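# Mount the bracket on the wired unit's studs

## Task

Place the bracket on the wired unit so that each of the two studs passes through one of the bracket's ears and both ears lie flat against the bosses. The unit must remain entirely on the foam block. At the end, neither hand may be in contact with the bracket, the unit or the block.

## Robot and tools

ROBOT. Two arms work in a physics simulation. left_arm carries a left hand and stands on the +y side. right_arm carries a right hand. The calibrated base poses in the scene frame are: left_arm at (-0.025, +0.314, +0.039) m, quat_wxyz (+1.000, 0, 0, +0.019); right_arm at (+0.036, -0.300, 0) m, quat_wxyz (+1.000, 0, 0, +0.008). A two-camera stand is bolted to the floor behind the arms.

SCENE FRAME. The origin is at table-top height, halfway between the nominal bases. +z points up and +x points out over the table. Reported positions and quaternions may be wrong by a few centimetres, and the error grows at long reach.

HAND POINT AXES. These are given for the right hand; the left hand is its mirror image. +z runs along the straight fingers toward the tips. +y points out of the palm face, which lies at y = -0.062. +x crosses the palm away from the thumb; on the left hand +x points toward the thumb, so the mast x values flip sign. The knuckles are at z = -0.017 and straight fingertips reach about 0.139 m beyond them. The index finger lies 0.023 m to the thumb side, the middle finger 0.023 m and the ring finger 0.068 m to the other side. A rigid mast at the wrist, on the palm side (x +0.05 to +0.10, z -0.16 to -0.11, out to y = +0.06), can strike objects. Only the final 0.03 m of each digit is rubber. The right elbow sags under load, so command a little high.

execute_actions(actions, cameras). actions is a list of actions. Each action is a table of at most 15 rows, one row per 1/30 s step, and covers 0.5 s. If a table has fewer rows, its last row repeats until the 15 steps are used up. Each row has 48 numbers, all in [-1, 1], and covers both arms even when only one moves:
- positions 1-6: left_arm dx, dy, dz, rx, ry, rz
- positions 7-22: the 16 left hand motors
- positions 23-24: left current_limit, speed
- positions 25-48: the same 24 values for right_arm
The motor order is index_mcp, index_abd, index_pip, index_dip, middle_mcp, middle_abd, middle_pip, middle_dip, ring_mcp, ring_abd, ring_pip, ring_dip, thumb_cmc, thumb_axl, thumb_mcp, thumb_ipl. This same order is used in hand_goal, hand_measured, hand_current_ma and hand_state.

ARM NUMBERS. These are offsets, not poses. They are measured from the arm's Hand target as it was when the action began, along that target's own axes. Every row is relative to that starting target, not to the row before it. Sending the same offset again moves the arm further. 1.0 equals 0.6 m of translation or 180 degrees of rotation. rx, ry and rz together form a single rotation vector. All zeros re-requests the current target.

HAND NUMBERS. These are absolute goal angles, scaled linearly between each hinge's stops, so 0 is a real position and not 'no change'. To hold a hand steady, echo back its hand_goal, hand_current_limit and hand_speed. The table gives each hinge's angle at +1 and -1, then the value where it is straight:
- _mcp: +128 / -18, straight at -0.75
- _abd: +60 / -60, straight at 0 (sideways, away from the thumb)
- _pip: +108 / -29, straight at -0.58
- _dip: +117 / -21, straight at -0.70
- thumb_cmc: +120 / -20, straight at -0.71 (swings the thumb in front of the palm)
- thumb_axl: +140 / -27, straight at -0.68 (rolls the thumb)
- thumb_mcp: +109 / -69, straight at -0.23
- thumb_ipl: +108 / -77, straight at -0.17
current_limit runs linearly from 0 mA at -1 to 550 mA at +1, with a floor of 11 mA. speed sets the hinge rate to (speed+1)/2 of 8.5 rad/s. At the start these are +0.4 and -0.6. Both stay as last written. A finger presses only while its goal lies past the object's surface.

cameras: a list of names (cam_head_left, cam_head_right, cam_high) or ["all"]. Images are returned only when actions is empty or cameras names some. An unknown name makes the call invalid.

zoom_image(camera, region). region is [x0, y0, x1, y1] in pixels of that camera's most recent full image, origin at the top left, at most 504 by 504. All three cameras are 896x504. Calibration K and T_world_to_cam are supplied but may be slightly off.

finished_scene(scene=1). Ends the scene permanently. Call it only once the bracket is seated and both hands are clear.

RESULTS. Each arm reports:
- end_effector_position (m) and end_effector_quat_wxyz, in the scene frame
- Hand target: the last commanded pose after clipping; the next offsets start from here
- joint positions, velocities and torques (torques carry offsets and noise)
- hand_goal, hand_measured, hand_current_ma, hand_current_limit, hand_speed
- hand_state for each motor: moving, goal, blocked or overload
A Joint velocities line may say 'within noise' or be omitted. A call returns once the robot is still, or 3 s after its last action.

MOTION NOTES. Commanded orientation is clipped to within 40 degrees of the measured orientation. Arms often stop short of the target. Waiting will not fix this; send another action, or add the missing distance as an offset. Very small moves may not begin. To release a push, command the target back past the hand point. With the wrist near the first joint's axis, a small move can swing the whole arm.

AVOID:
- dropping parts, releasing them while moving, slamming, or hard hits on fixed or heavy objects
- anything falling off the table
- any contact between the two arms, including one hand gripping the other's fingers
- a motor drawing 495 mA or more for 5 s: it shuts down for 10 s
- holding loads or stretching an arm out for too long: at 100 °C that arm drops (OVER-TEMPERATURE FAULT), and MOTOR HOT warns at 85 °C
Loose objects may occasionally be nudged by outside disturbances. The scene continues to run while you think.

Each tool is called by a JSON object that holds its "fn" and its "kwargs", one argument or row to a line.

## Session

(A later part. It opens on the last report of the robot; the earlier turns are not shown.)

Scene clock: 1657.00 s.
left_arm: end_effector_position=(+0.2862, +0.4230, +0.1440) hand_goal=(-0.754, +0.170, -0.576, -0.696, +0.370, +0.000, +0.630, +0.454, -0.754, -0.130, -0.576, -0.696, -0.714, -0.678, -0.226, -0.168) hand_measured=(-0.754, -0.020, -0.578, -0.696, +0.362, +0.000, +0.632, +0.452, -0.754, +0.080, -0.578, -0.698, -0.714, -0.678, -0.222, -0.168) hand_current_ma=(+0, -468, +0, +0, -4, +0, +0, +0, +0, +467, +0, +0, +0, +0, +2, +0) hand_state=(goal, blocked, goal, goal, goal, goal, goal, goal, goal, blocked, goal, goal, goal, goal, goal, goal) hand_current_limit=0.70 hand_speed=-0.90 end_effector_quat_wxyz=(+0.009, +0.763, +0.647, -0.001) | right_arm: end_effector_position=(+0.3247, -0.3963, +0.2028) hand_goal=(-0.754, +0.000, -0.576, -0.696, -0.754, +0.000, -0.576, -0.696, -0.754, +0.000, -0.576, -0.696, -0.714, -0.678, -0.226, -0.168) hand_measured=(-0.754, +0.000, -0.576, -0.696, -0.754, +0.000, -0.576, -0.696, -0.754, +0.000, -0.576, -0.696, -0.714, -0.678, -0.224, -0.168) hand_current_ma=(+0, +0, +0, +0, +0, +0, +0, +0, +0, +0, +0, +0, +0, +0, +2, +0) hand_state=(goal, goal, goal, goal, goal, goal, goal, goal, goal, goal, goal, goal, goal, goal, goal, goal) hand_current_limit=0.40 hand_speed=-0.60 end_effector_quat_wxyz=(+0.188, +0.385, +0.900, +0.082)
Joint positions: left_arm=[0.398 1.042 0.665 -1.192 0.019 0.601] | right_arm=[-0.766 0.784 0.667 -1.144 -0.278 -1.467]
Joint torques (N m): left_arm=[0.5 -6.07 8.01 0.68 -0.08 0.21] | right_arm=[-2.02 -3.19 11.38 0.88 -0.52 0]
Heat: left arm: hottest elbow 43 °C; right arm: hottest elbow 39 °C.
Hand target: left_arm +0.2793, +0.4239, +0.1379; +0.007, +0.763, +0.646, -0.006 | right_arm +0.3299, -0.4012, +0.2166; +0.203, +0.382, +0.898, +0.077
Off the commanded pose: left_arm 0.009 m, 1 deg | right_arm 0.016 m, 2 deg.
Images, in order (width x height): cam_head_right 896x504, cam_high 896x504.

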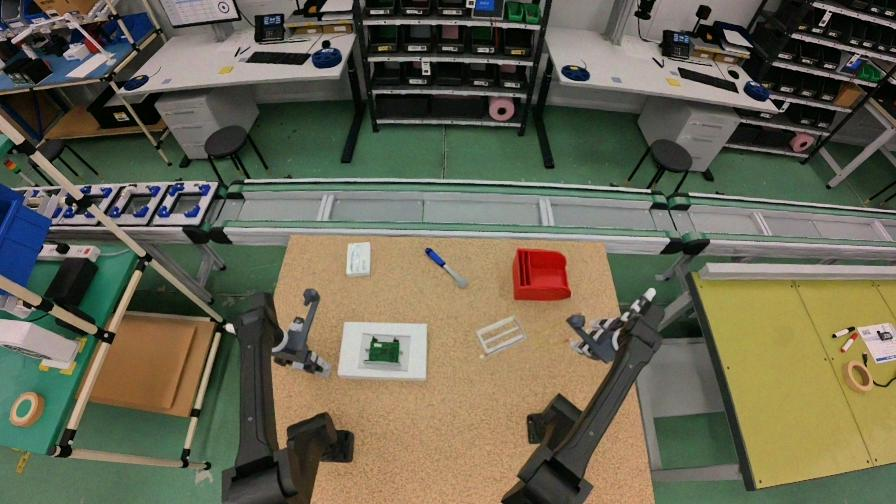

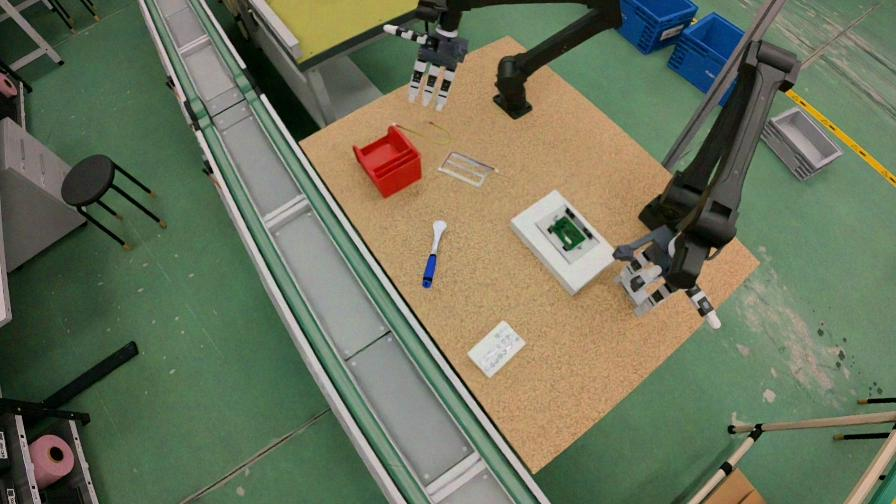

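{"fn": "execute_actions", "kwargs": {
  "actions": [
    [[0,0,-0.05,0,0,0,-0.754,0.17,-0.576,-0.696,0.37,0,0.63,0.454,-0.754,-0.13,-0.576,-0.696,-0.714,-0.678,-0.226,-0.168,0.7,-0.9,0,0,0,0,0,0,-0.754,0,-0.576,-0.696,-0.754,0,-0.576,-0.696,-0.754,0,-0.576,-0.696,-0.714,-0.678,-0.226,-0.168,0.4,-0.6]]
  ],
  "cameras": ["cam_high","cam_head_right"]
}}

{"fn": "zoom_image", "kwargs": {
  "camera": "cam_high",
  "region": [605, 250, 665, 320]
}}

{"fn": "zoom_image", "kwargs": {
  "camera": "cam_head_right",
  "region": [280, 340, 340, 380]
}}

Scene clock: 1668.50 s.
left_arm: end_effector_position=(+0.2688, +0.4157, +0.1478) hand_goal=(-0.754, +0.170, -0.576, -0.696, +0.370, +0.000, +0.630, +0.454, -0.754, -0.130, -0.576, -0.696, -0.714, -0.678, -0.226, -0.168) hand_measured=(-0.754, -0.018, -0.576, -0.696, +0.362, +0.000, +0.632, +0.452, -0.754, +0.080, -0.576, -0.696, -0.714, -0.678, -0.222, -0.168) hand_current_ma=(+0, -468, +0, +0, -4, +0, +0, +0, +0, +467, +0, +0, +0, +0, +2, +0) hand_state=(goal, blocked, goal, goal, goal, goal, goal, goal, goal, blocked, goal, goal, goal, goal, goal, goal) hand_current_limit=0.70 hand_speed=-0.90 end_effector_quat_wxyz=(+0.003, +0.762, +0.647, -0.024) | right_arm: end_effector_position=(+0.3247, -0.3963, +0.2028) hand_goal=(-0.754, +0.000, -0.576, -0.696, -0.754, +0.000, -0.576, -0.696, -0.754, +0.000, -0.576, -0.696, -0.714, -0.678, -0.226, -0.168) hand_measured=(-0.754, +0.000, -0.576, -0.696, -0.754, +0.000, -0.576, -0.696, -0.754, +0.000, -0.576, -0.696, -0.714, -0.678, -0.224, -0.168) hand_current_ma=(+0, +0, +0, +0, +0, +0, +0, +0, +0, +0, +0, +0, +0, +0, +2, +0) hand_state=(goal, goal, goal, goal, goal, goal, goal, goal, goal, goal, goal, goal, goal, goal, goal, goal) hand_current_limit=0.40 hand_speed=-0.60 end_effector_quat_wxyz=(+0.188, +0.385, +0.900, +0.082)
Joint positions: left_arm=[0.4 1.009 0.666 -1.273 0.018 0.602] | right_arm=[-0.766 0.784 0.667 -1.144 -0.278 -1.467]
Joint torques (N m): left_arm=[0.56 -5.66 13.49 0.05 -0.07 0.22] | right_arm=[-2.08 -3.19 11.37 0.88 -0.52 0]
Heat: left arm: hottest elbow 43 °C; right arm: hottest elbow 39 °C.
Hand target: left_arm +0.2793, +0.4244, +0.1680; +0.007, +0.763, +0.646, -0.006 | right_arm +0.3299, -0.4012, +0.2166; +0.203, +0.382, +0.898, +0.077
Off the commanded pose: left_arm 0.024 m, 2 deg | right_arm 0.016 m, 2 deg.
Images, in order (width x height): cam_head_right 896x504, cam_high 896x504.

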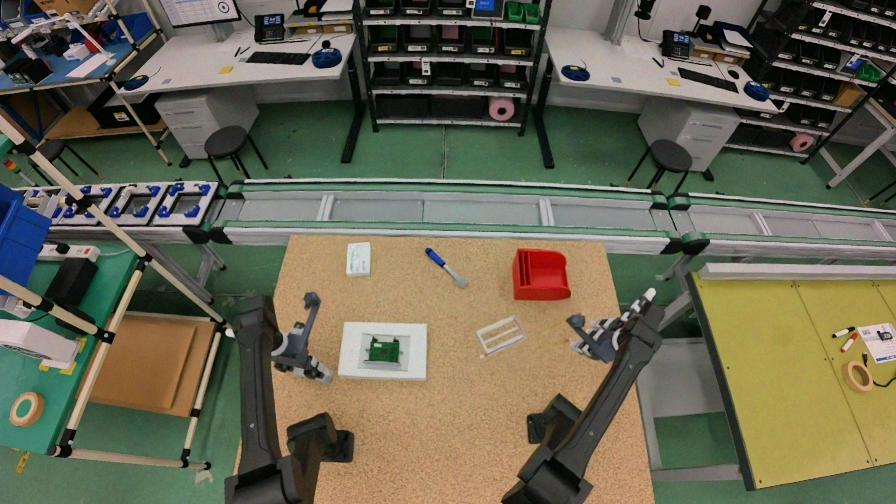

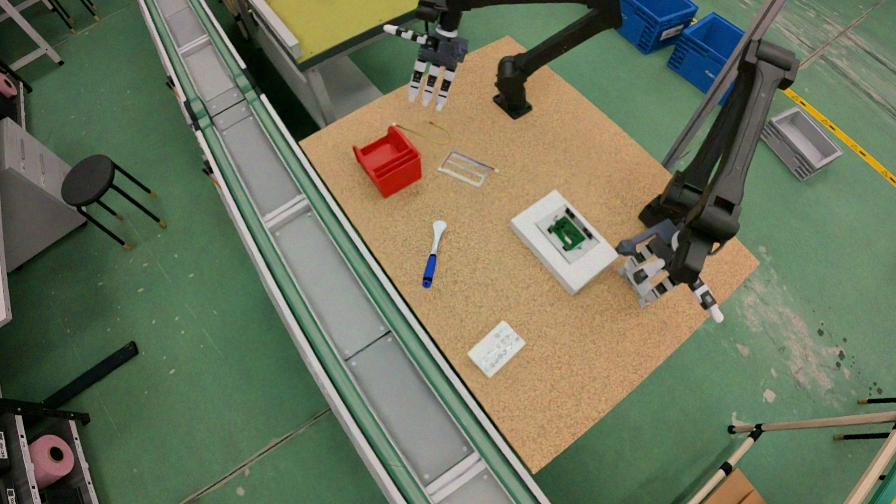

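Scaled by 7.200 from the camera's 896x504 image, which has a finer 1280x720 frame.

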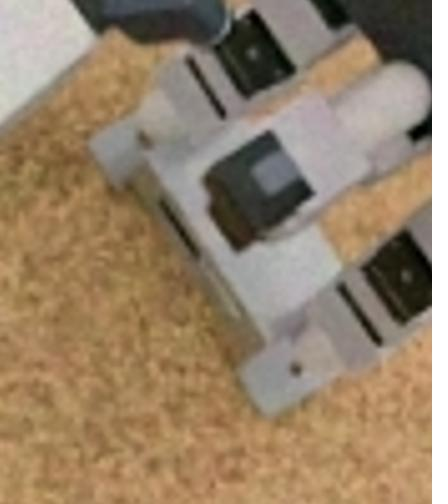

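Scaled by 8.400 from the camera's 896x504 image, which has a finer 1280x720 frame.

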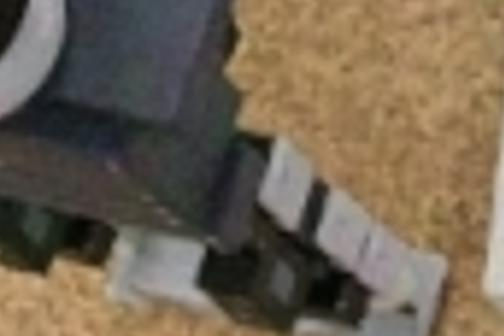

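{"fn": "execute_actions", "kwargs": {
  "actions": [
    [[0,0,-0.04,0,0,0,-0.754,0.17,-0.576,-0.696,0.37,0,0.63,0.454,-0.754,-0.13,-0.576,-0.696,-0.714,-0.678,-0.226,-0.168,0.7,-0.9,0,0,0,0,0,0,-0.754,0,-0.576,-0.696,-0.754,0,-0.576,-0.696,-0.754,0,-0.576,-0.696,-0.714,-0.678,-0.226,-0.168,0.4,-0.6]],
    [[0,0,-0.04,0,0,0,-0.754,0.17,-0.576,-0.696,0.37,0,0.63,0.454,-0.754,-0.13,-0.576,-0.696,-0.714,-0.678,-0.226,-0.168,0.7,-0.9,0,0,0,0,0,0,-0.754,0,-0.576,-0.696,-0.754,0,-0.576,-0.696,-0.754,0,-0.576,-0.696,-0.714,-0.678,-0.226,-0.168,0.4,-0.6]]
  ],
  "cameras": ["cam_high","cam_head_right"]
}}

{"fn": "zoom_image", "kwargs": {
  "camera": "cam_high",
  "region": [605, 240, 665, 310]
}}

{"fn": "zoom_image", "kwargs": {
  "camera": "cam_head_right",
  "region": [280, 340, 340, 385]
}}

Scene clock: 1675.37 s.
left_arm: end_effector_position=(+0.2676, +0.4162, +0.1910) hand_goal=(-0.754, +0.170, -0.576, -0.696, +0.370, +0.000, +0.630, +0.454, -0.754, -0.130, -0.576, -0.696, -0.714, -0.678, -0.226, -0.168) hand_measured=(-0.754, -0.018, -0.576, -0.696, +0.362, +0.000, +0.632, +0.452, -0.752, +0.080, -0.574, -0.696, -0.714, -0.678, -0.222, -0.168) hand_current_ma=(+0, -468, +0, +0, -4, +0, +0, +0, +0, +467, +0, +0, +0, +0, +2, +0) hand_state=(goal, blocked, goal, goal, goal, goal, goal, goal, goal, blocked, goal, goal, goal, goal, goal, goal) hand_current_limit=0.70 hand_speed=-0.90 end_effector_quat_wxyz=(+0.001, +0.762, +0.647, -0.028) | right_arm: end_effector_position=(+0.3247, -0.3963, +0.2028) hand_goal=(-0.754, +0.000, -0.576, -0.696, -0.754, +0.000, -0.576, -0.696, -0.754, +0.000, -0.576, -0.696, -0.714, -0.678, -0.226, -0.168) hand_measured=(-0.754, +0.000, -0.576, -0.696, -0.754, +0.000, -0.576, -0.696, -0.754, +0.000, -0.576, -0.696, -0.714, -0.678, -0.224, -0.168) hand_current_ma=(+0, +0, +0, +0, +0, +0, +0, +0, +0, +0, +0, +0, +0, +0, +2, +0) hand_state=(goal, goal, goal, goal, goal, goal, goal, goal, goal, goal, goal, goal, goal, goal, goal, goal) hand_current_limit=0.40 hand_speed=-0.60 end_effector_quat_wxyz=(+0.188, +0.385, +0.900, +0.082)
Joint positions: left_arm=[0.403 0.974 0.765 -1.415 0.016 0.605] | right_arm=[-0.766 0.784 0.667 -1.144 -0.278 -1.467]
Joint torques (N m): left_arm=[0.38 -5.19 14.87 0.05 0.01 0.22] | right_arm=[-2.02 -3.25 11.36 0.88 -0.52 0]
Heat: left arm: hottest elbow 44 °C; right arm: hottest elbow 39 °C.
Hand target: left_arm +0.2793, +0.4253, +0.2160; +0.007, +0.763, +0.646, -0.006 | right_arm +0.3299, -0.4012, +0.2166; +0.203, +0.382, +0.898, +0.077
Off the commanded pose: left_arm 0.029 m, 3 deg | right_arm 0.016 m, 2 deg.
Images, in order (width x height): cam_head_right 896x504, cam_high 896x504.

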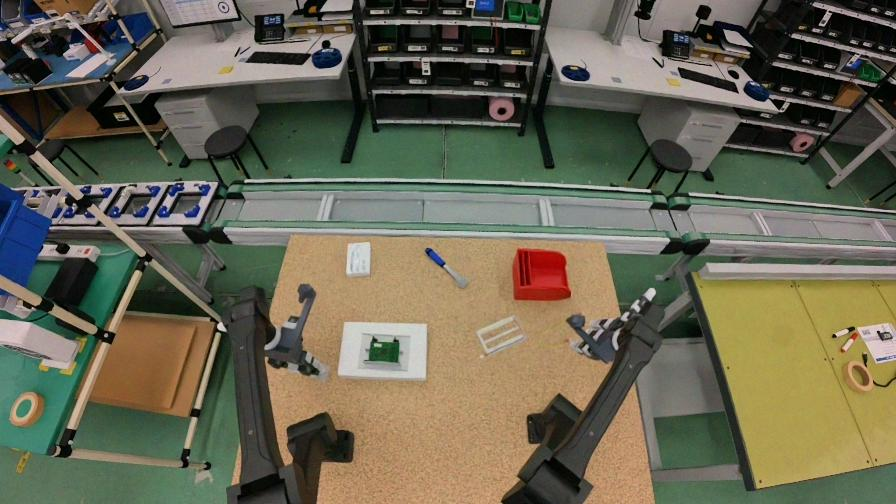

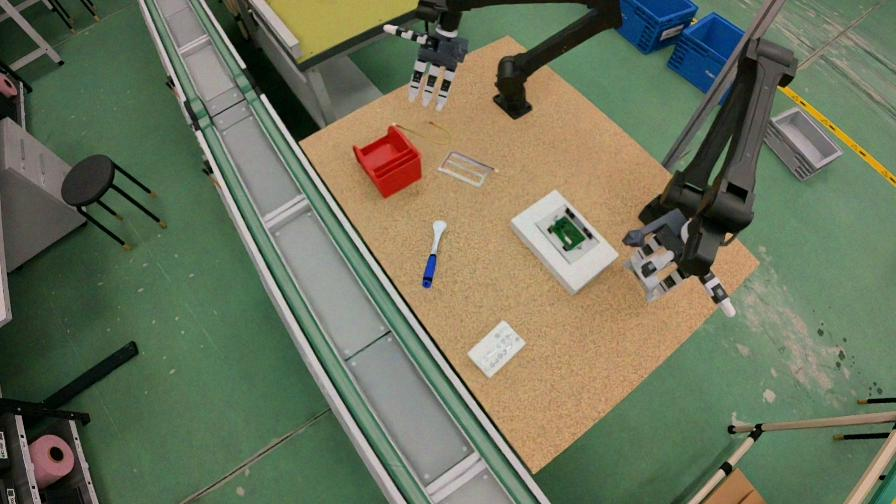

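Scaled by 7.200 from the camera's 896x504 image, which has a finer 1280x720 frame.

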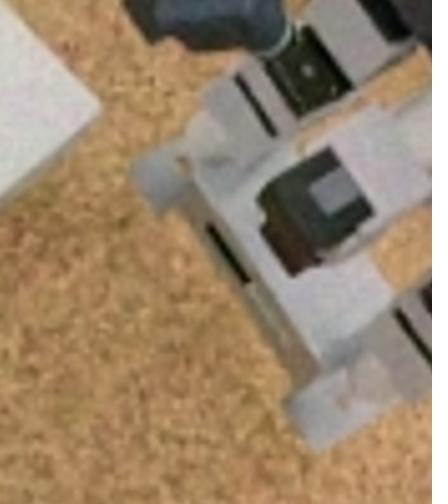

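Scaled by 8.400 from the camera's 896x504 image, which has a finer 1280x720 frame.

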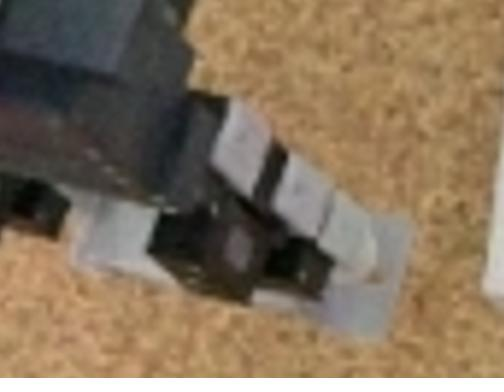

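{"fn": "execute_actions", "kwargs": {
  "actions": [
    [[0,0,-0.05,0,0,0,-0.754,0.17,-0.576,-0.696,0.37,0,0.63,0.454,-0.754,-0.13,-0.576,-0.696,-0.714,-0.678,-0.226,-0.168,0.7,-0.9,0,0,0,0,0,0,-0.754,0,-0.576,-0.696,-0.754,0,-0.576,-0.696,-0.754,0,-0.576,-0.696,-0.714,-0.678,-0.226,-0.168,0.4,-0.6]],
    [[0,0,-0.05,0,0,0,-0.754,0.17,-0.576,-0.696,0.37,0,0.63,0.454,-0.754,-0.13,-0.576,-0.696,-0.714,-0.678,-0.226,-0.168,0.7,-0.9,0,0,0,0,0,0,-0.754,0,-0.576,-0.696,-0.754,0,-0.576,-0.696,-0.754,0,-0.576,-0.696,-0.714,-0.678,-0.226,-0.168,0.4,-0.6]]
  ]
}}

Scene clock: 1680.60 s.
left_arm: end_effector_position=(+0.2709, +0.4190, +0.2511) hand_goal=(-0.754, +0.170, -0.576, -0.696, +0.370, +0.000, +0.630, +0.454, -0.754, -0.130, -0.576, -0.696, -0.714, -0.678, -0.226, -0.168) hand_measured=(-0.754, -0.018, -0.576, -0.696, +0.362, +0.000, +0.632, +0.452, -0.752, +0.078, -0.576, -0.696, -0.714, -0.678, -0.222, -0.168) hand_current_ma=(+0, -467, +0, +0, -4, +0, +0, +0, +0, +467, +0, +0, +0, +0, +2, +0) hand_state=(goal, blocked, goal, goal, goal, goal, goal, goal, goal, blocked, goal, goal, goal, goal, goal, goal) hand_current_limit=0.70 hand_speed=-0.90 end_effector_quat_wxyz=(+0.000, +0.762, +0.647, -0.027) | right_arm: end_effector_position=(+0.3247, -0.3963, +0.2028) hand_goal=(-0.754, +0.000, -0.576, -0.696, -0.754, +0.000, -0.576, -0.696, -0.754, +0.000, -0.576, -0.696, -0.714, -0.678, -0.226, -0.168) hand_measured=(-0.754, +0.000, -0.576, -0.696, -0.754, +0.000, -0.576, -0.696, -0.754, +0.000, -0.576, -0.696, -0.714, -0.678, -0.224, -0.168) hand_current_ma=(+0, +0, +0, +0, +0, +0, +0, +0, +0, +0, +0, +0, +0, +0, +2, +0) hand_state=(goal, goal, goal, goal, goal, goal, goal, goal, goal, goal, goal, goal, goal, goal, goal, goal) hand_current_limit=0.40 hand_speed=-0.60 end_effector_quat_wxyz=(+0.188, +0.385, +0.900, +0.082)
Joint positions: left_arm=[0.407 0.962 0.916 -1.577 0.014 0.609] | right_arm=[-0.766 0.784 0.667 -1.144 -0.278 -1.467]
Joint torques (N m): left_arm=[0.38 -5.19 14.97 0.02 0.06 0.2] | right_arm=[-2.08 -3.25 11.38 0.88 -0.52 0]
Heat: left arm: hottest elbow 45 °C; right arm: hottest elbow 39 °C.
Hand target: left_arm +0.2793, +0.4263, +0.2760; +0.007, +0.763, +0.646, -0.006 | right_arm +0.3299, -0.4012, +0.2166; +0.203, +0.382, +0.898, +0.077
Off the commanded pose: left_arm 0.027 m, 3 deg | right_arm 0.016 m, 2 deg.

{"fn": "execute_actions", "kwargs": {
  "actions": [
    [[-0.0897,0.0355,0,0,0,-0.034,-0.754,0.17,-0.576,-0.696,0.37,0,0.63,0.454,-0.754,-0.13,-0.576,-0.696,-0.714,-0.678,-0.226,-0.168,0.7,-0.9,0,0,0,0,0,0,-0.754,0,-0.576,-0.696,-0.754,0,-0.576,-0.696,-0.754,0,-0.576,-0.696,-0.714,-0.678,-0.226,-0.168,0.4,-0.6]],
    [[-0.093,0.0256,0,0,0,0,-0.754,0.17,-0.576,-0.696,0.37,0,0.63,0.454,-0.754,-0.13,-0.576,-0.696,-0.714,-0.678,-0.226,-0.168,0.7,-0.9,0,0,0,0,0,0,-0.754,0,-0.576,-0.696,-0.754,0,-0.576,-0.696,-0.754,0,-0.576,-0.696,-0.714,-0.678,-0.226,-0.168,0.4,-0.6]],
    [[-0.093,0.0256,0,0,0,0,-0.754,0.17,-0.576,-0.696,0.37,0,0.63,0.454,-0.754,-0.13,-0.576,-0.696,-0.714,-0.678,-0.226,-0.168,0.7,-0.9,0,0,0,0,0,0,-0.754,0,-0.576,-0.696,-0.754,0,-0.576,-0.696,-0.754,0,-0.576,-0.696,-0.714,-0.678,-0.226,-0.168,0.4,-0.6]],
    [[-0.093,0.0256,0,0,0,0,-0.754,0.17,-0.576,-0.696,0.37,0,0.63,0.454,-0.754,-0.13,-0.576,-0.696,-0.714,-0.678,-0.226,-0.168,0.7,-0.9,0,0,0,0,0,0,-0.754,0,-0.576,-0.696,-0.754,0,-0.576,-0.696,-0.754,0,-0.576,-0.696,-0.714,-0.678,-0.226,-0.168,0.4,-0.6]]
  ],
  "cameras": ["cam_high","cam_head_right","cam_head_left"]
}}

{"fn": "zoom_image", "kwargs": {
  "camera": "cam_high",
  "region": [545, 190, 625, 270]
}}

{"fn": "zoom_image", "kwargs": {
  "camera": "cam_head_right",
  "region": [340, 320, 420, 385]
}}

Scene clock: 1693.63 s.
left_arm: end_effector_position=(+0.3115, +0.2015, +0.2536) hand_goal=(-0.754, +0.170, -0.576, -0.696, +0.370, +0.000, +0.630, +0.454, -0.754, -0.130, -0.576, -0.696, -0.714, -0.678, -0.226, -0.168) hand_measured=(-0.752, -0.018, -0.576, -0.696, +0.362, +0.000, +0.632, +0.452, -0.752, +0.076, -0.576, -0.696, -0.714, -0.678, -0.222, -0.168) hand_current_ma=(+0, -468, +0, +0, -4, +0, +0, +0, +1, +467, +0, +0, +0, +0, +3, +0) hand_state=(goal, blocked, goal, goal, goal, goal, goal, goal, goal, blocked, goal, goal, goal, goal, goal, goal) hand_current_limit=0.70 hand_speed=-0.90 end_effector_quat_wxyz=(-0.022, +0.736, +0.676, -0.019) | right_arm: end_effector_position=(+0.3247, -0.3963, +0.2028) hand_goal=(-0.754, +0.000, -0.576, -0.696, -0.754, +0.000, -0.576, -0.696, -0.754, +0.000, -0.576, -0.696, -0.714, -0.678, -0.226, -0.168) hand_measured=(-0.754, +0.000, -0.576, -0.696, -0.754, +0.000, -0.576, -0.696, -0.754, +0.000, -0.576, -0.696, -0.714, -0.678, -0.224, -0.168) hand_current_ma=(+0, +0, +0, +0, +0, +0, +0, +0, +0, +0, +0, +0, +0, +0, +2, +0) hand_state=(goal, goal, goal, goal, goal, goal, goal, goal, goal, goal, goal, goal, goal, goal, goal, goal) hand_current_limit=0.40 hand_speed=-0.60 end_effector_quat_wxyz=(+0.188, +0.385, +0.900, +0.082)
Joint positions: left_arm=[-0.498 1.108 1.02 -1.537 0.019 -0.374] | right_arm=[-0.766 0.784 0.667 -1.144 -0.278 -1.467]
Joint torques (N m): left_arm=[0.5 -7.77 15.04 0.5 -0.19 -0.1] | right_arm=[-2.14 -3.25 11.38 0.88 -0.52 0]
Heat: left arm: hottest elbow 47 °C; right arm: hottest elbow 39 °C.
Hand target: left_arm +0.3276, +0.2000, +0.2799; +0.006, +0.728, +0.686, -0.006 | right_arm +0.3299, -0.4012, +0.2166; +0.203, +0.382, +0.898, +0.077
Off the commanded pose: left_arm 0.031 m, 4 deg | right_arm 0.016 m, 2 deg.

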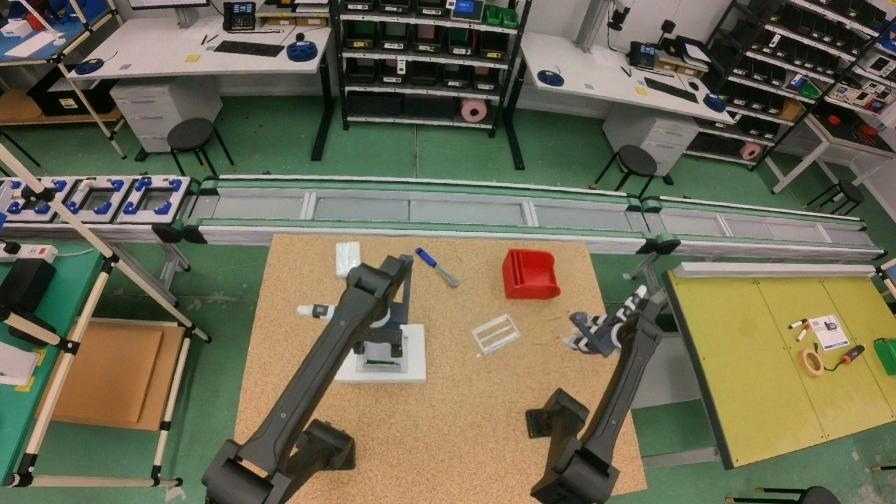

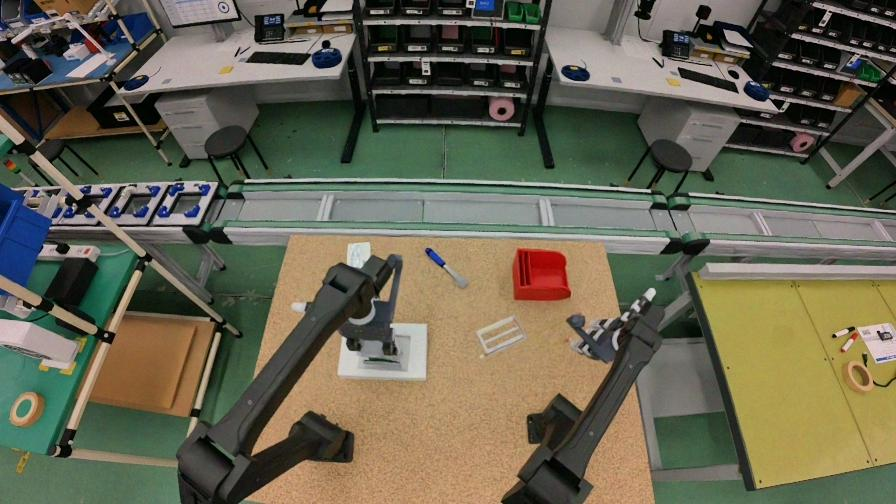

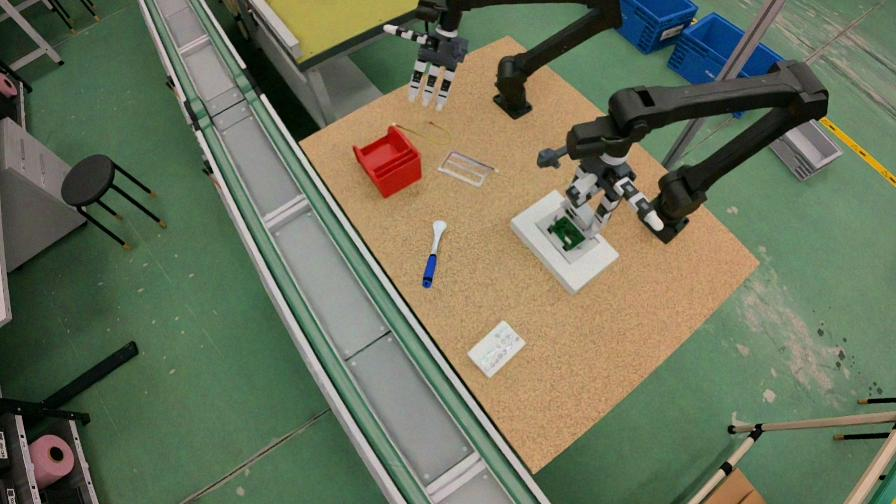

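Scaled by 6.300 from the camera's 896x504 image, which has a finer 1280x720 frame.

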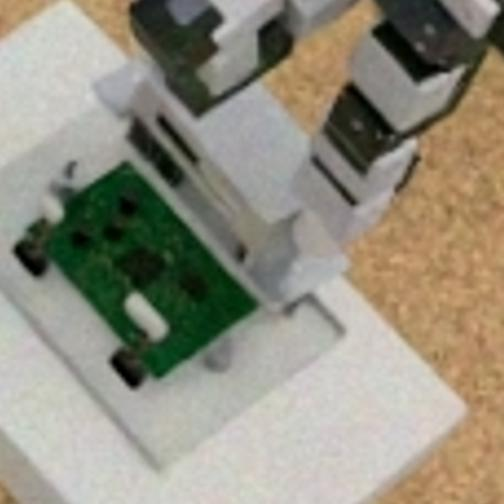

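Scaled by 6.300 from the camera's 896x504 image, which has a finer 1280x720 frame.

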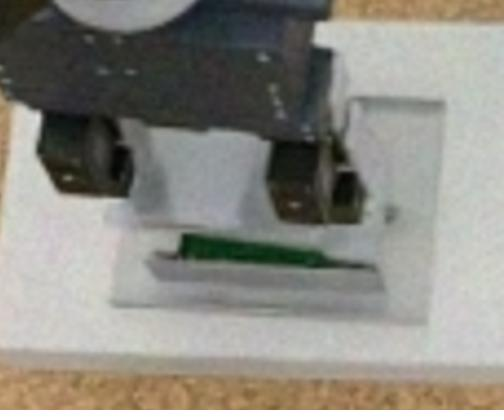

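{"fn": "zoom_image", "kwargs": {
  "camera": "cam_high",
  "region": [556, 198, 606, 248]
}}

Scaled by 10.080 from the camera's 896x504 image, which has a finer 1280x720 frame.

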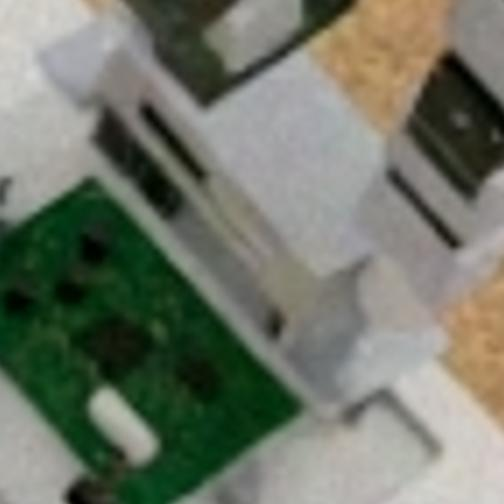

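{"fn": "execute_actions", "kwargs": {
  "actions": [
    [[0,0,0.05,0,0,0,-0.754,0.17,-0.576,-0.696,0.37,0,0.63,0.454,-0.754,-0.13,-0.576,-0.696,-0.714,-0.678,-0.226,-0.168,0.7,-0.9,0,0,0,0,0,0,-0.754,0,-0.576,-0.696,-0.754,0,-0.576,-0.696,-0.754,0,-0.576,-0.696,-0.714,-0.678,-0.226,-0.168,0.4,-0.6]],
    [[0,0,0.035,0,0,0,-0.754,0.17,-0.576,-0.696,0.37,0,0.63,0.454,-0.754,-0.13,-0.576,-0.696,-0.714,-0.678,-0.226,-0.168,0.7,-0.9,0,0,0,0,0,0,-0.754,0,-0.576,-0.696,-0.754,0,-0.576,-0.696,-0.754,0,-0.576,-0.696,-0.714,-0.678,-0.226,-0.168,0.4,-0.6]]
  ],
  "cameras": ["cam_high","cam_head_right","cam_head_left"]
}}

{"fn": "zoom_image", "kwargs": {
  "camera": "cam_high",
  "region": [550, 195, 610, 265]
}}

{"fn": "zoom_image", "kwargs": {
  "camera": "cam_head_right",
  "region": [345, 325, 415, 380]
}}

{"fn": "zoom_image", "kwargs": {
  "camera": "cam_head_left",
  "region": [345, 325, 415, 380]
}}

Scene clock: 1706.10 s.
left_arm: end_effector_position=(+0.3246, +0.1954, +0.2296) hand_goal=(-0.754, +0.170, -0.576, -0.696, +0.370, +0.000, +0.630, +0.454, -0.754, -0.130, -0.576, -0.696, -0.714, -0.678, -0.226, -0.168) hand_measured=(-0.754, -0.018, -0.576, -0.696, +0.362, +0.000, +0.632, +0.452, -0.752, +0.076, -0.576, -0.696, -0.714, -0.678, -0.222, -0.168) hand_current_ma=(+0, -467, +0, +0, -4, +0, +0, +0, +0, +467, +0, +0, +0, +0, +3, +0) hand_state=(goal, blocked, goal, goal, goal, goal, goal, goal, goal, blocked, goal, goal, goal, goal, goal, goal) hand_current_limit=0.70 hand_speed=-0.90 end_effector_quat_wxyz=(+0.002, +0.736, +0.677, -0.009) | right_arm: end_effector_position=(+0.3247, -0.3963, +0.2028) hand_goal=(-0.754, +0.000, -0.576, -0.696, -0.754, +0.000, -0.576, -0.696, -0.754, +0.000, -0.576, -0.696, -0.714, -0.678, -0.226, -0.168) hand_measured=(-0.754, +0.000, -0.576, -0.696, -0.754, +0.000, -0.576, -0.696, -0.754, +0.000, -0.576, -0.696, -0.714, -0.678, -0.224, -0.168) hand_current_ma=(+0, +0, +0, +0, +0, +0, +0, +0, +0, +0, +0, +0, +0, +0, +2, +0) hand_state=(goal, goal, goal, goal, goal, goal, goal, goal, goal, goal, goal, goal, goal, goal, goal, goal) hand_current_limit=0.40 hand_speed=-0.60 end_effector_quat_wxyz=(+0.188, +0.385, +0.900, +0.082)
Joint positions: left_arm=[-0.498 1.123 0.959 -1.409 0.018 -0.377] | right_arm=[-0.766 0.784 0.667 -1.144 -0.278 -1.467]
Joint torques (N m): left_arm=[0.21 -7.88 9.65 0.99 -0.17 -0.09] | right_arm=[-2.08 -3.19 11.37 0.88 -0.52 0]
Heat: left arm: hottest elbow 47 °C; right arm: hottest elbow 39 °C.
Hand target: left_arm +0.3276, +0.1991, +0.2288; +0.006, +0.728, +0.686, -0.006 | right_arm +0.3299, -0.4012, +0.2166; +0.203, +0.382, +0.898, +0.077
Off the commanded pose: left_arm 0.005 m, 1 deg | right_arm 0.016 m, 2 deg.

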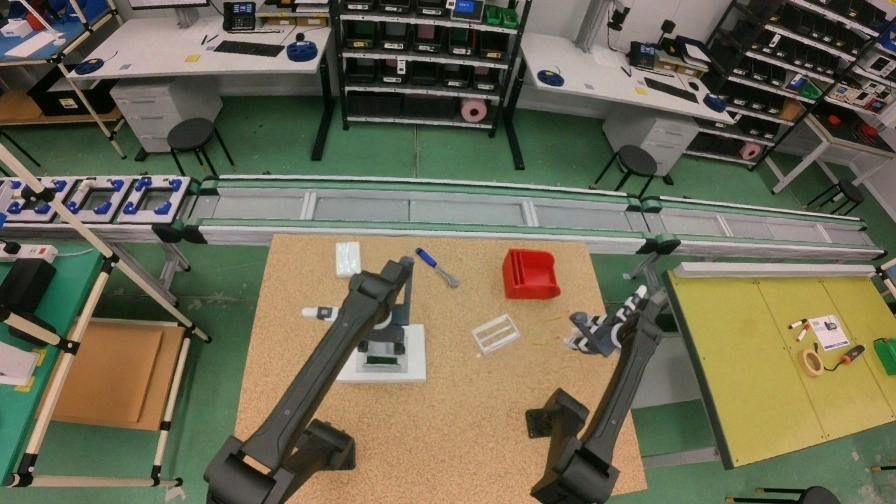

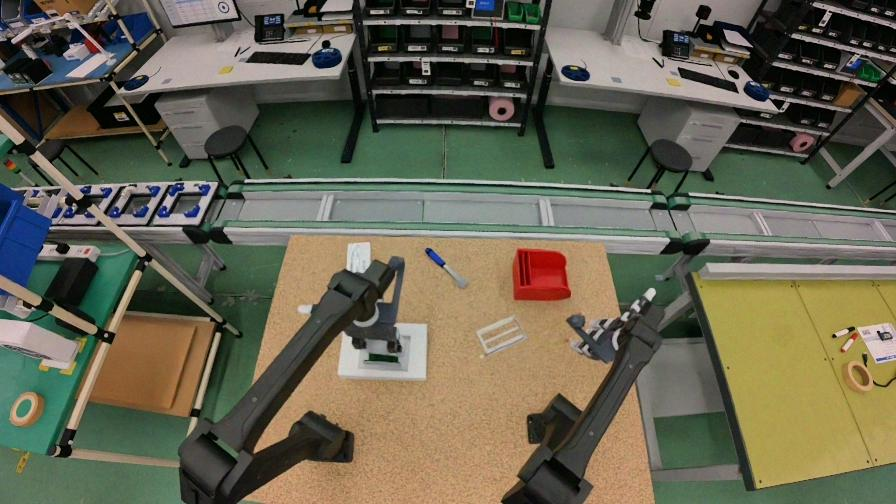

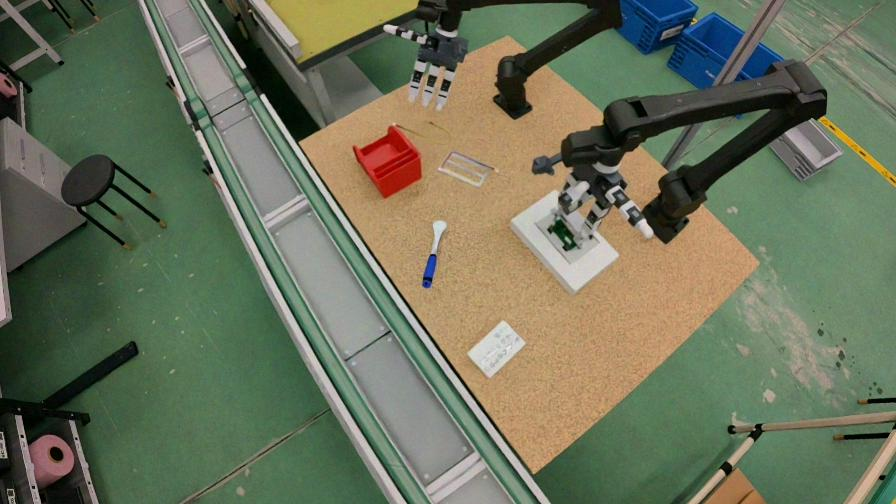

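Scaled by 7.200 from the camera's 896x504 image, which has a finer 1280x720 frame.

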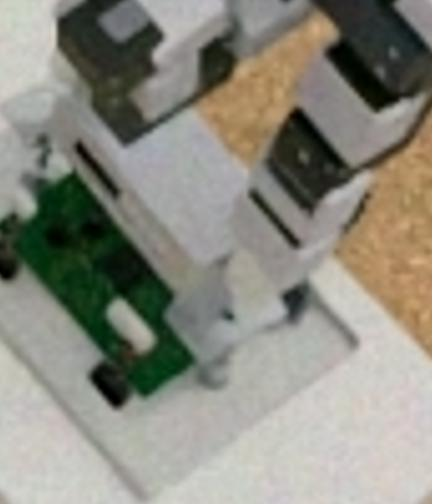

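Scaled by 7.200 from the camera's 896x504 image, which has a finer 1280x720 frame.

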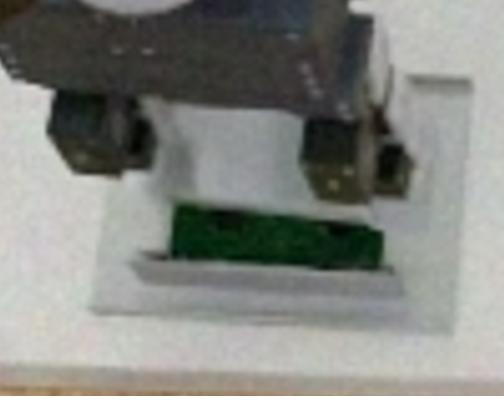

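Scaled by 7.200 from the camera's 896x504 image, which has a finer 1280x720 frame.

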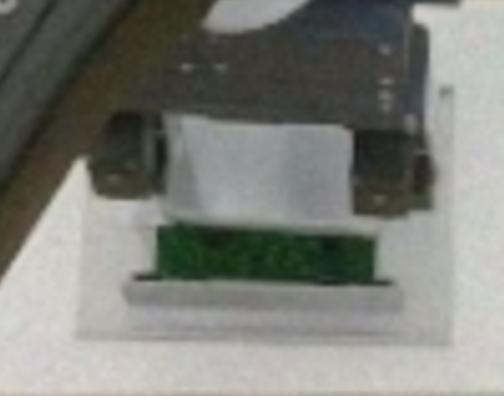

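{"fn": "execute_actions", "kwargs": {
  "actions": []
}}

{"fn": "zoom_image", "kwargs": {
  "camera": "cam_high",
  "region": [545, 195, 605, 255]
}}

{"fn": "zoom_image", "kwargs": {
  "camera": "cam_head_left",
  "region": [340, 325, 430, 385]
}}

Scene clock: 1721.27 s.
left_arm: end_effector_position=(+0.3246, +0.1954, +0.2296) hand_goal=(-0.754, +0.170, -0.576, -0.696, +0.370, +0.000, +0.630, +0.454, -0.754, -0.130, -0.576, -0.696, -0.714, -0.678, -0.226, -0.168) hand_measured=(-0.754, -0.018, -0.576, -0.696, +0.362, +0.000, +0.632, +0.452, -0.752, +0.076, -0.576, -0.696, -0.714, -0.678, -0.222, -0.168) hand_current_ma=(+0, -468, +0, +0, -4, +0, +0, +0, +0, +467, +0, +0, +0, +0, +3, +0) hand_state=(goal, blocked, goal, goal, goal, goal, goal, goal, goal, blocked, goal, goal, goal, goal, goal, goal) hand_current_limit=0.70 hand_speed=-0.90 end_effector_quat_wxyz=(+0.002, +0.736, +0.677, -0.009) | right_arm: end_effector_position=(+0.3247, -0.3963, +0.2028) hand_goal=(-0.754, +0.000, -0.576, -0.696, -0.754, +0.000, -0.576, -0.696, -0.754, +0.000, -0.576, -0.696, -0.714, -0.678, -0.226, -0.168) hand_measured=(-0.754, +0.000, -0.576, -0.696, -0.754, +0.000, -0.576, -0.696, -0.754, +0.000, -0.576, -0.696, -0.714, -0.678, -0.224, -0.168) hand_current_ma=(+0, +0, +0, +0, +0, +0, +0, +0, +0, +0, +0, +0, +0, +0, +2, +0) hand_state=(goal, goal, goal, goal, goal, goal, goal, goal, goal, goal, goal, goal, goal, goal, goal, goal) hand_current_limit=0.40 hand_speed=-0.60 end_effector_quat_wxyz=(+0.188, +0.385, +0.900, +0.082)
Joint positions: left_arm=[-0.498 1.123 0.959 -1.409 0.018 -0.377] | right_arm=[-0.766 0.784 0.667 -1.144 -0.278 -1.467]
Joint velocities: within noise
Joint torques (N m): left_arm=[0.26 -7.88 9.66 0.99 -0.16 -0.07] | right_arm=[-2.14 -3.25 11.41 0.88 -0.52 0]
Heat: left arm: hottest elbow 46 °C; right arm: hottest elbow 39 °C.
Hand target: left_arm +0.3276, +0.1991, +0.2288; +0.006, +0.728, +0.686, -0.006 | right_arm +0.3299, -0.4012, +0.2166; +0.203, +0.382, +0.898, +0.077
Off the commanded pose: left_arm 0.005 m, 1 deg | right_arm 0.016 m, 2 deg.

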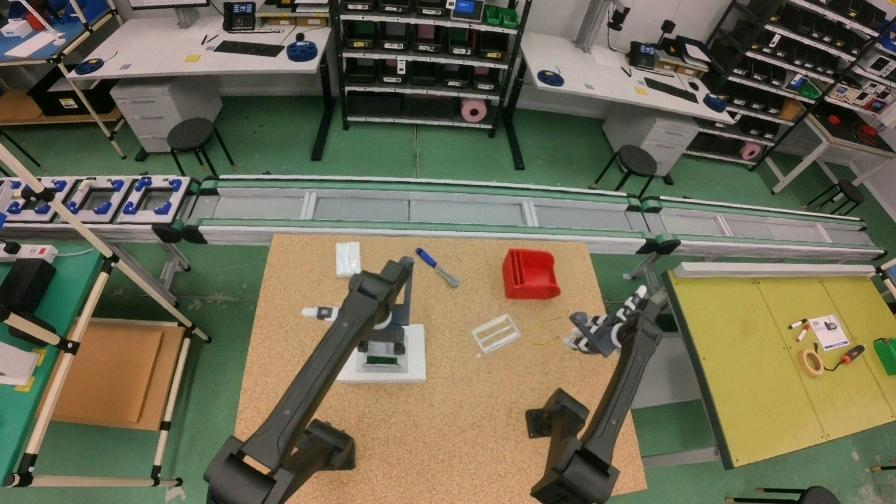

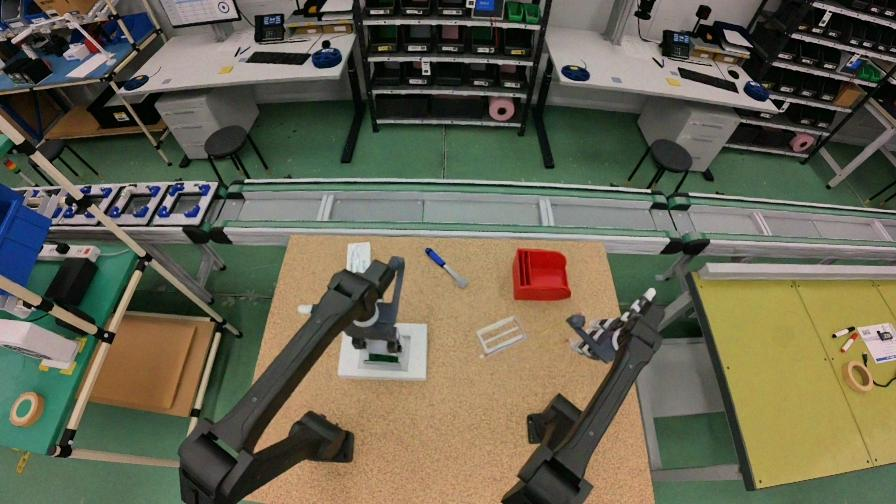

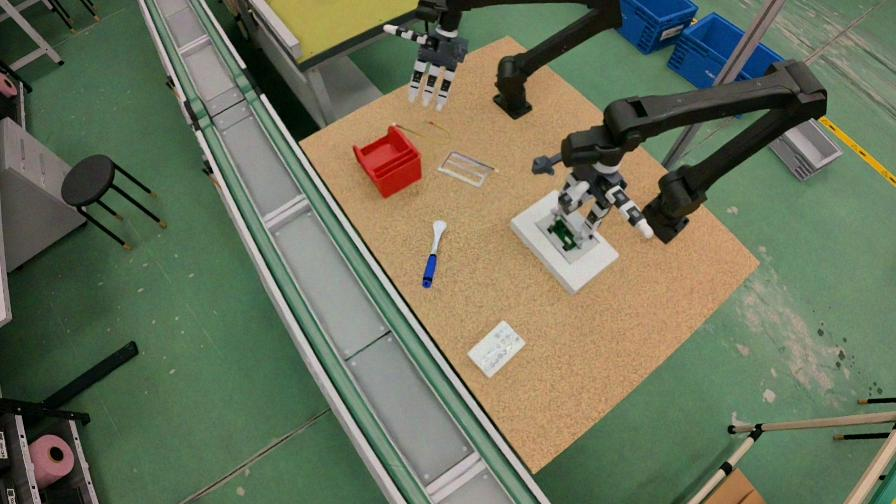

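Scaled by 8.400 from the camera's 896x504 image, which has a finer 1280x720 frame.

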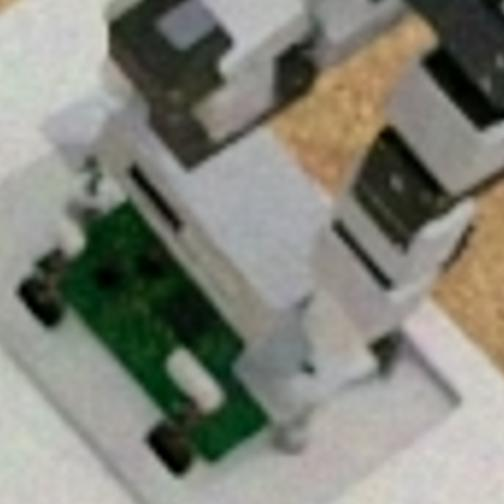

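Scaled by 5.600 from the camera's 896x504 image, which has a finer 1280x720 frame.

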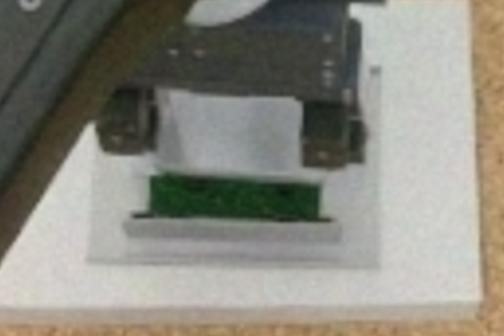

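{"fn": "zoom_image", "kwargs": {
  "camera": "cam_high",
  "region": [570, 225, 595, 250]
}}

{"fn": "zoom_image", "kwargs": {
  "camera": "cam_high",
  "region": [545, 200, 570, 225]
}}

{"fn": "zoom_image", "kwargs": {
  "camera": "cam_head_right",
  "region": [345, 325, 425, 385]
}}

Scaled by 20.160 from the camera's 896x504 image, which has a finer 1280x720 frame.

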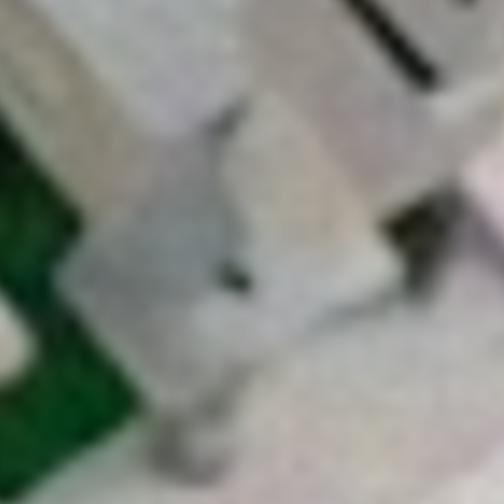

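Scaled by 20.160 from the camera's 896x504 image, which has a finer 1280x720 frame.

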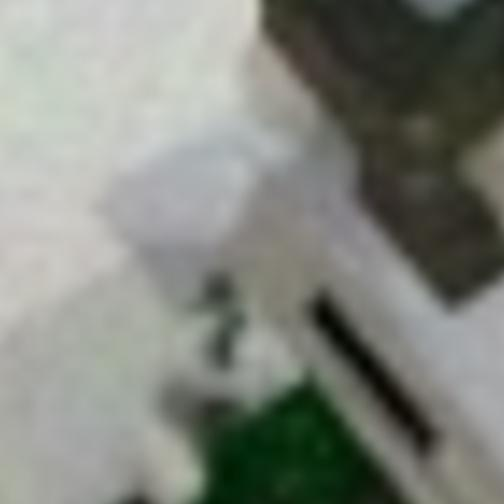

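Scaled by 6.300 from the camera's 896x504 image, which has a finer 1280x720 frame.

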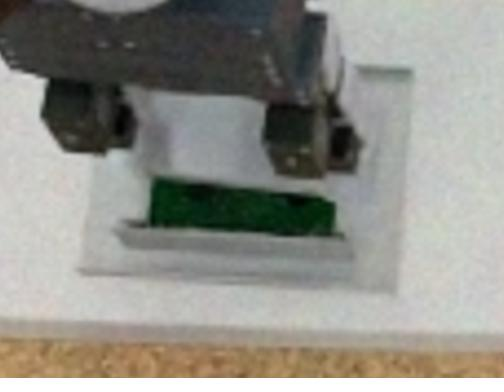

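{"fn": "zoom_image", "kwargs": {
  "camera": "cam_high",
  "region": [550, 205, 590, 245]
}}

{"fn": "zoom_image", "kwargs": {
  "camera": "cam_head_right",
  "region": [360, 335, 410, 375]
}}

{"fn": "zoom_image", "kwargs": {
  "camera": "cam_head_left",
  "region": [355, 335, 405, 375]
}}

Scaled by 12.600 from the camera's 896x504 image, which has a finer 1280x720 frame.

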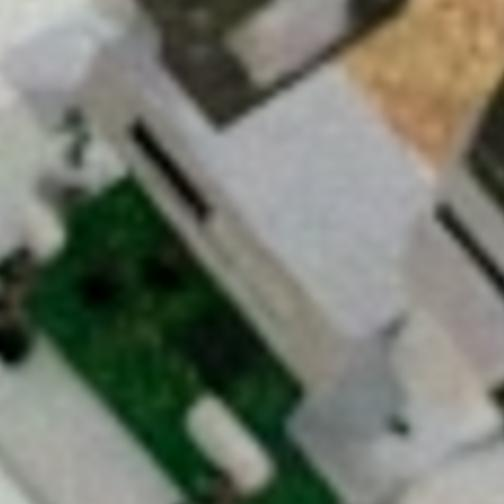

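Scaled by 10.080 from the camera's 896x504 image, which has a finer 1280x720 frame.

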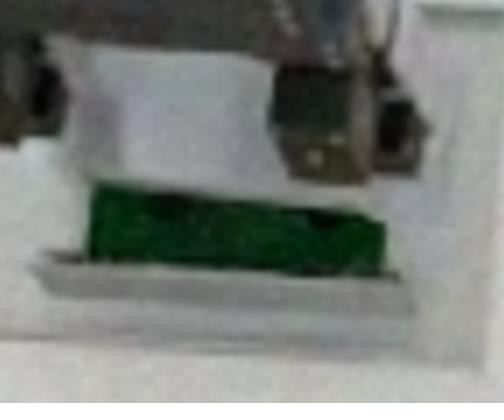

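Scaled by 10.080 from the camera's 896x504 image, which has a finer 1280x720 frame.

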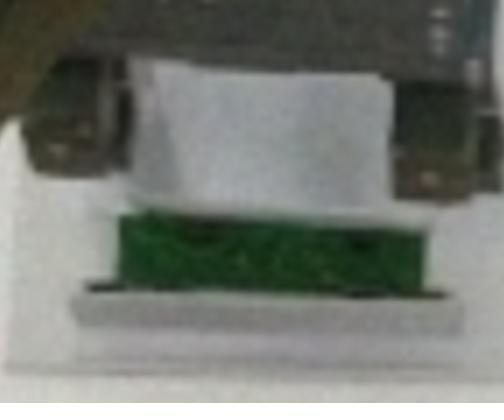

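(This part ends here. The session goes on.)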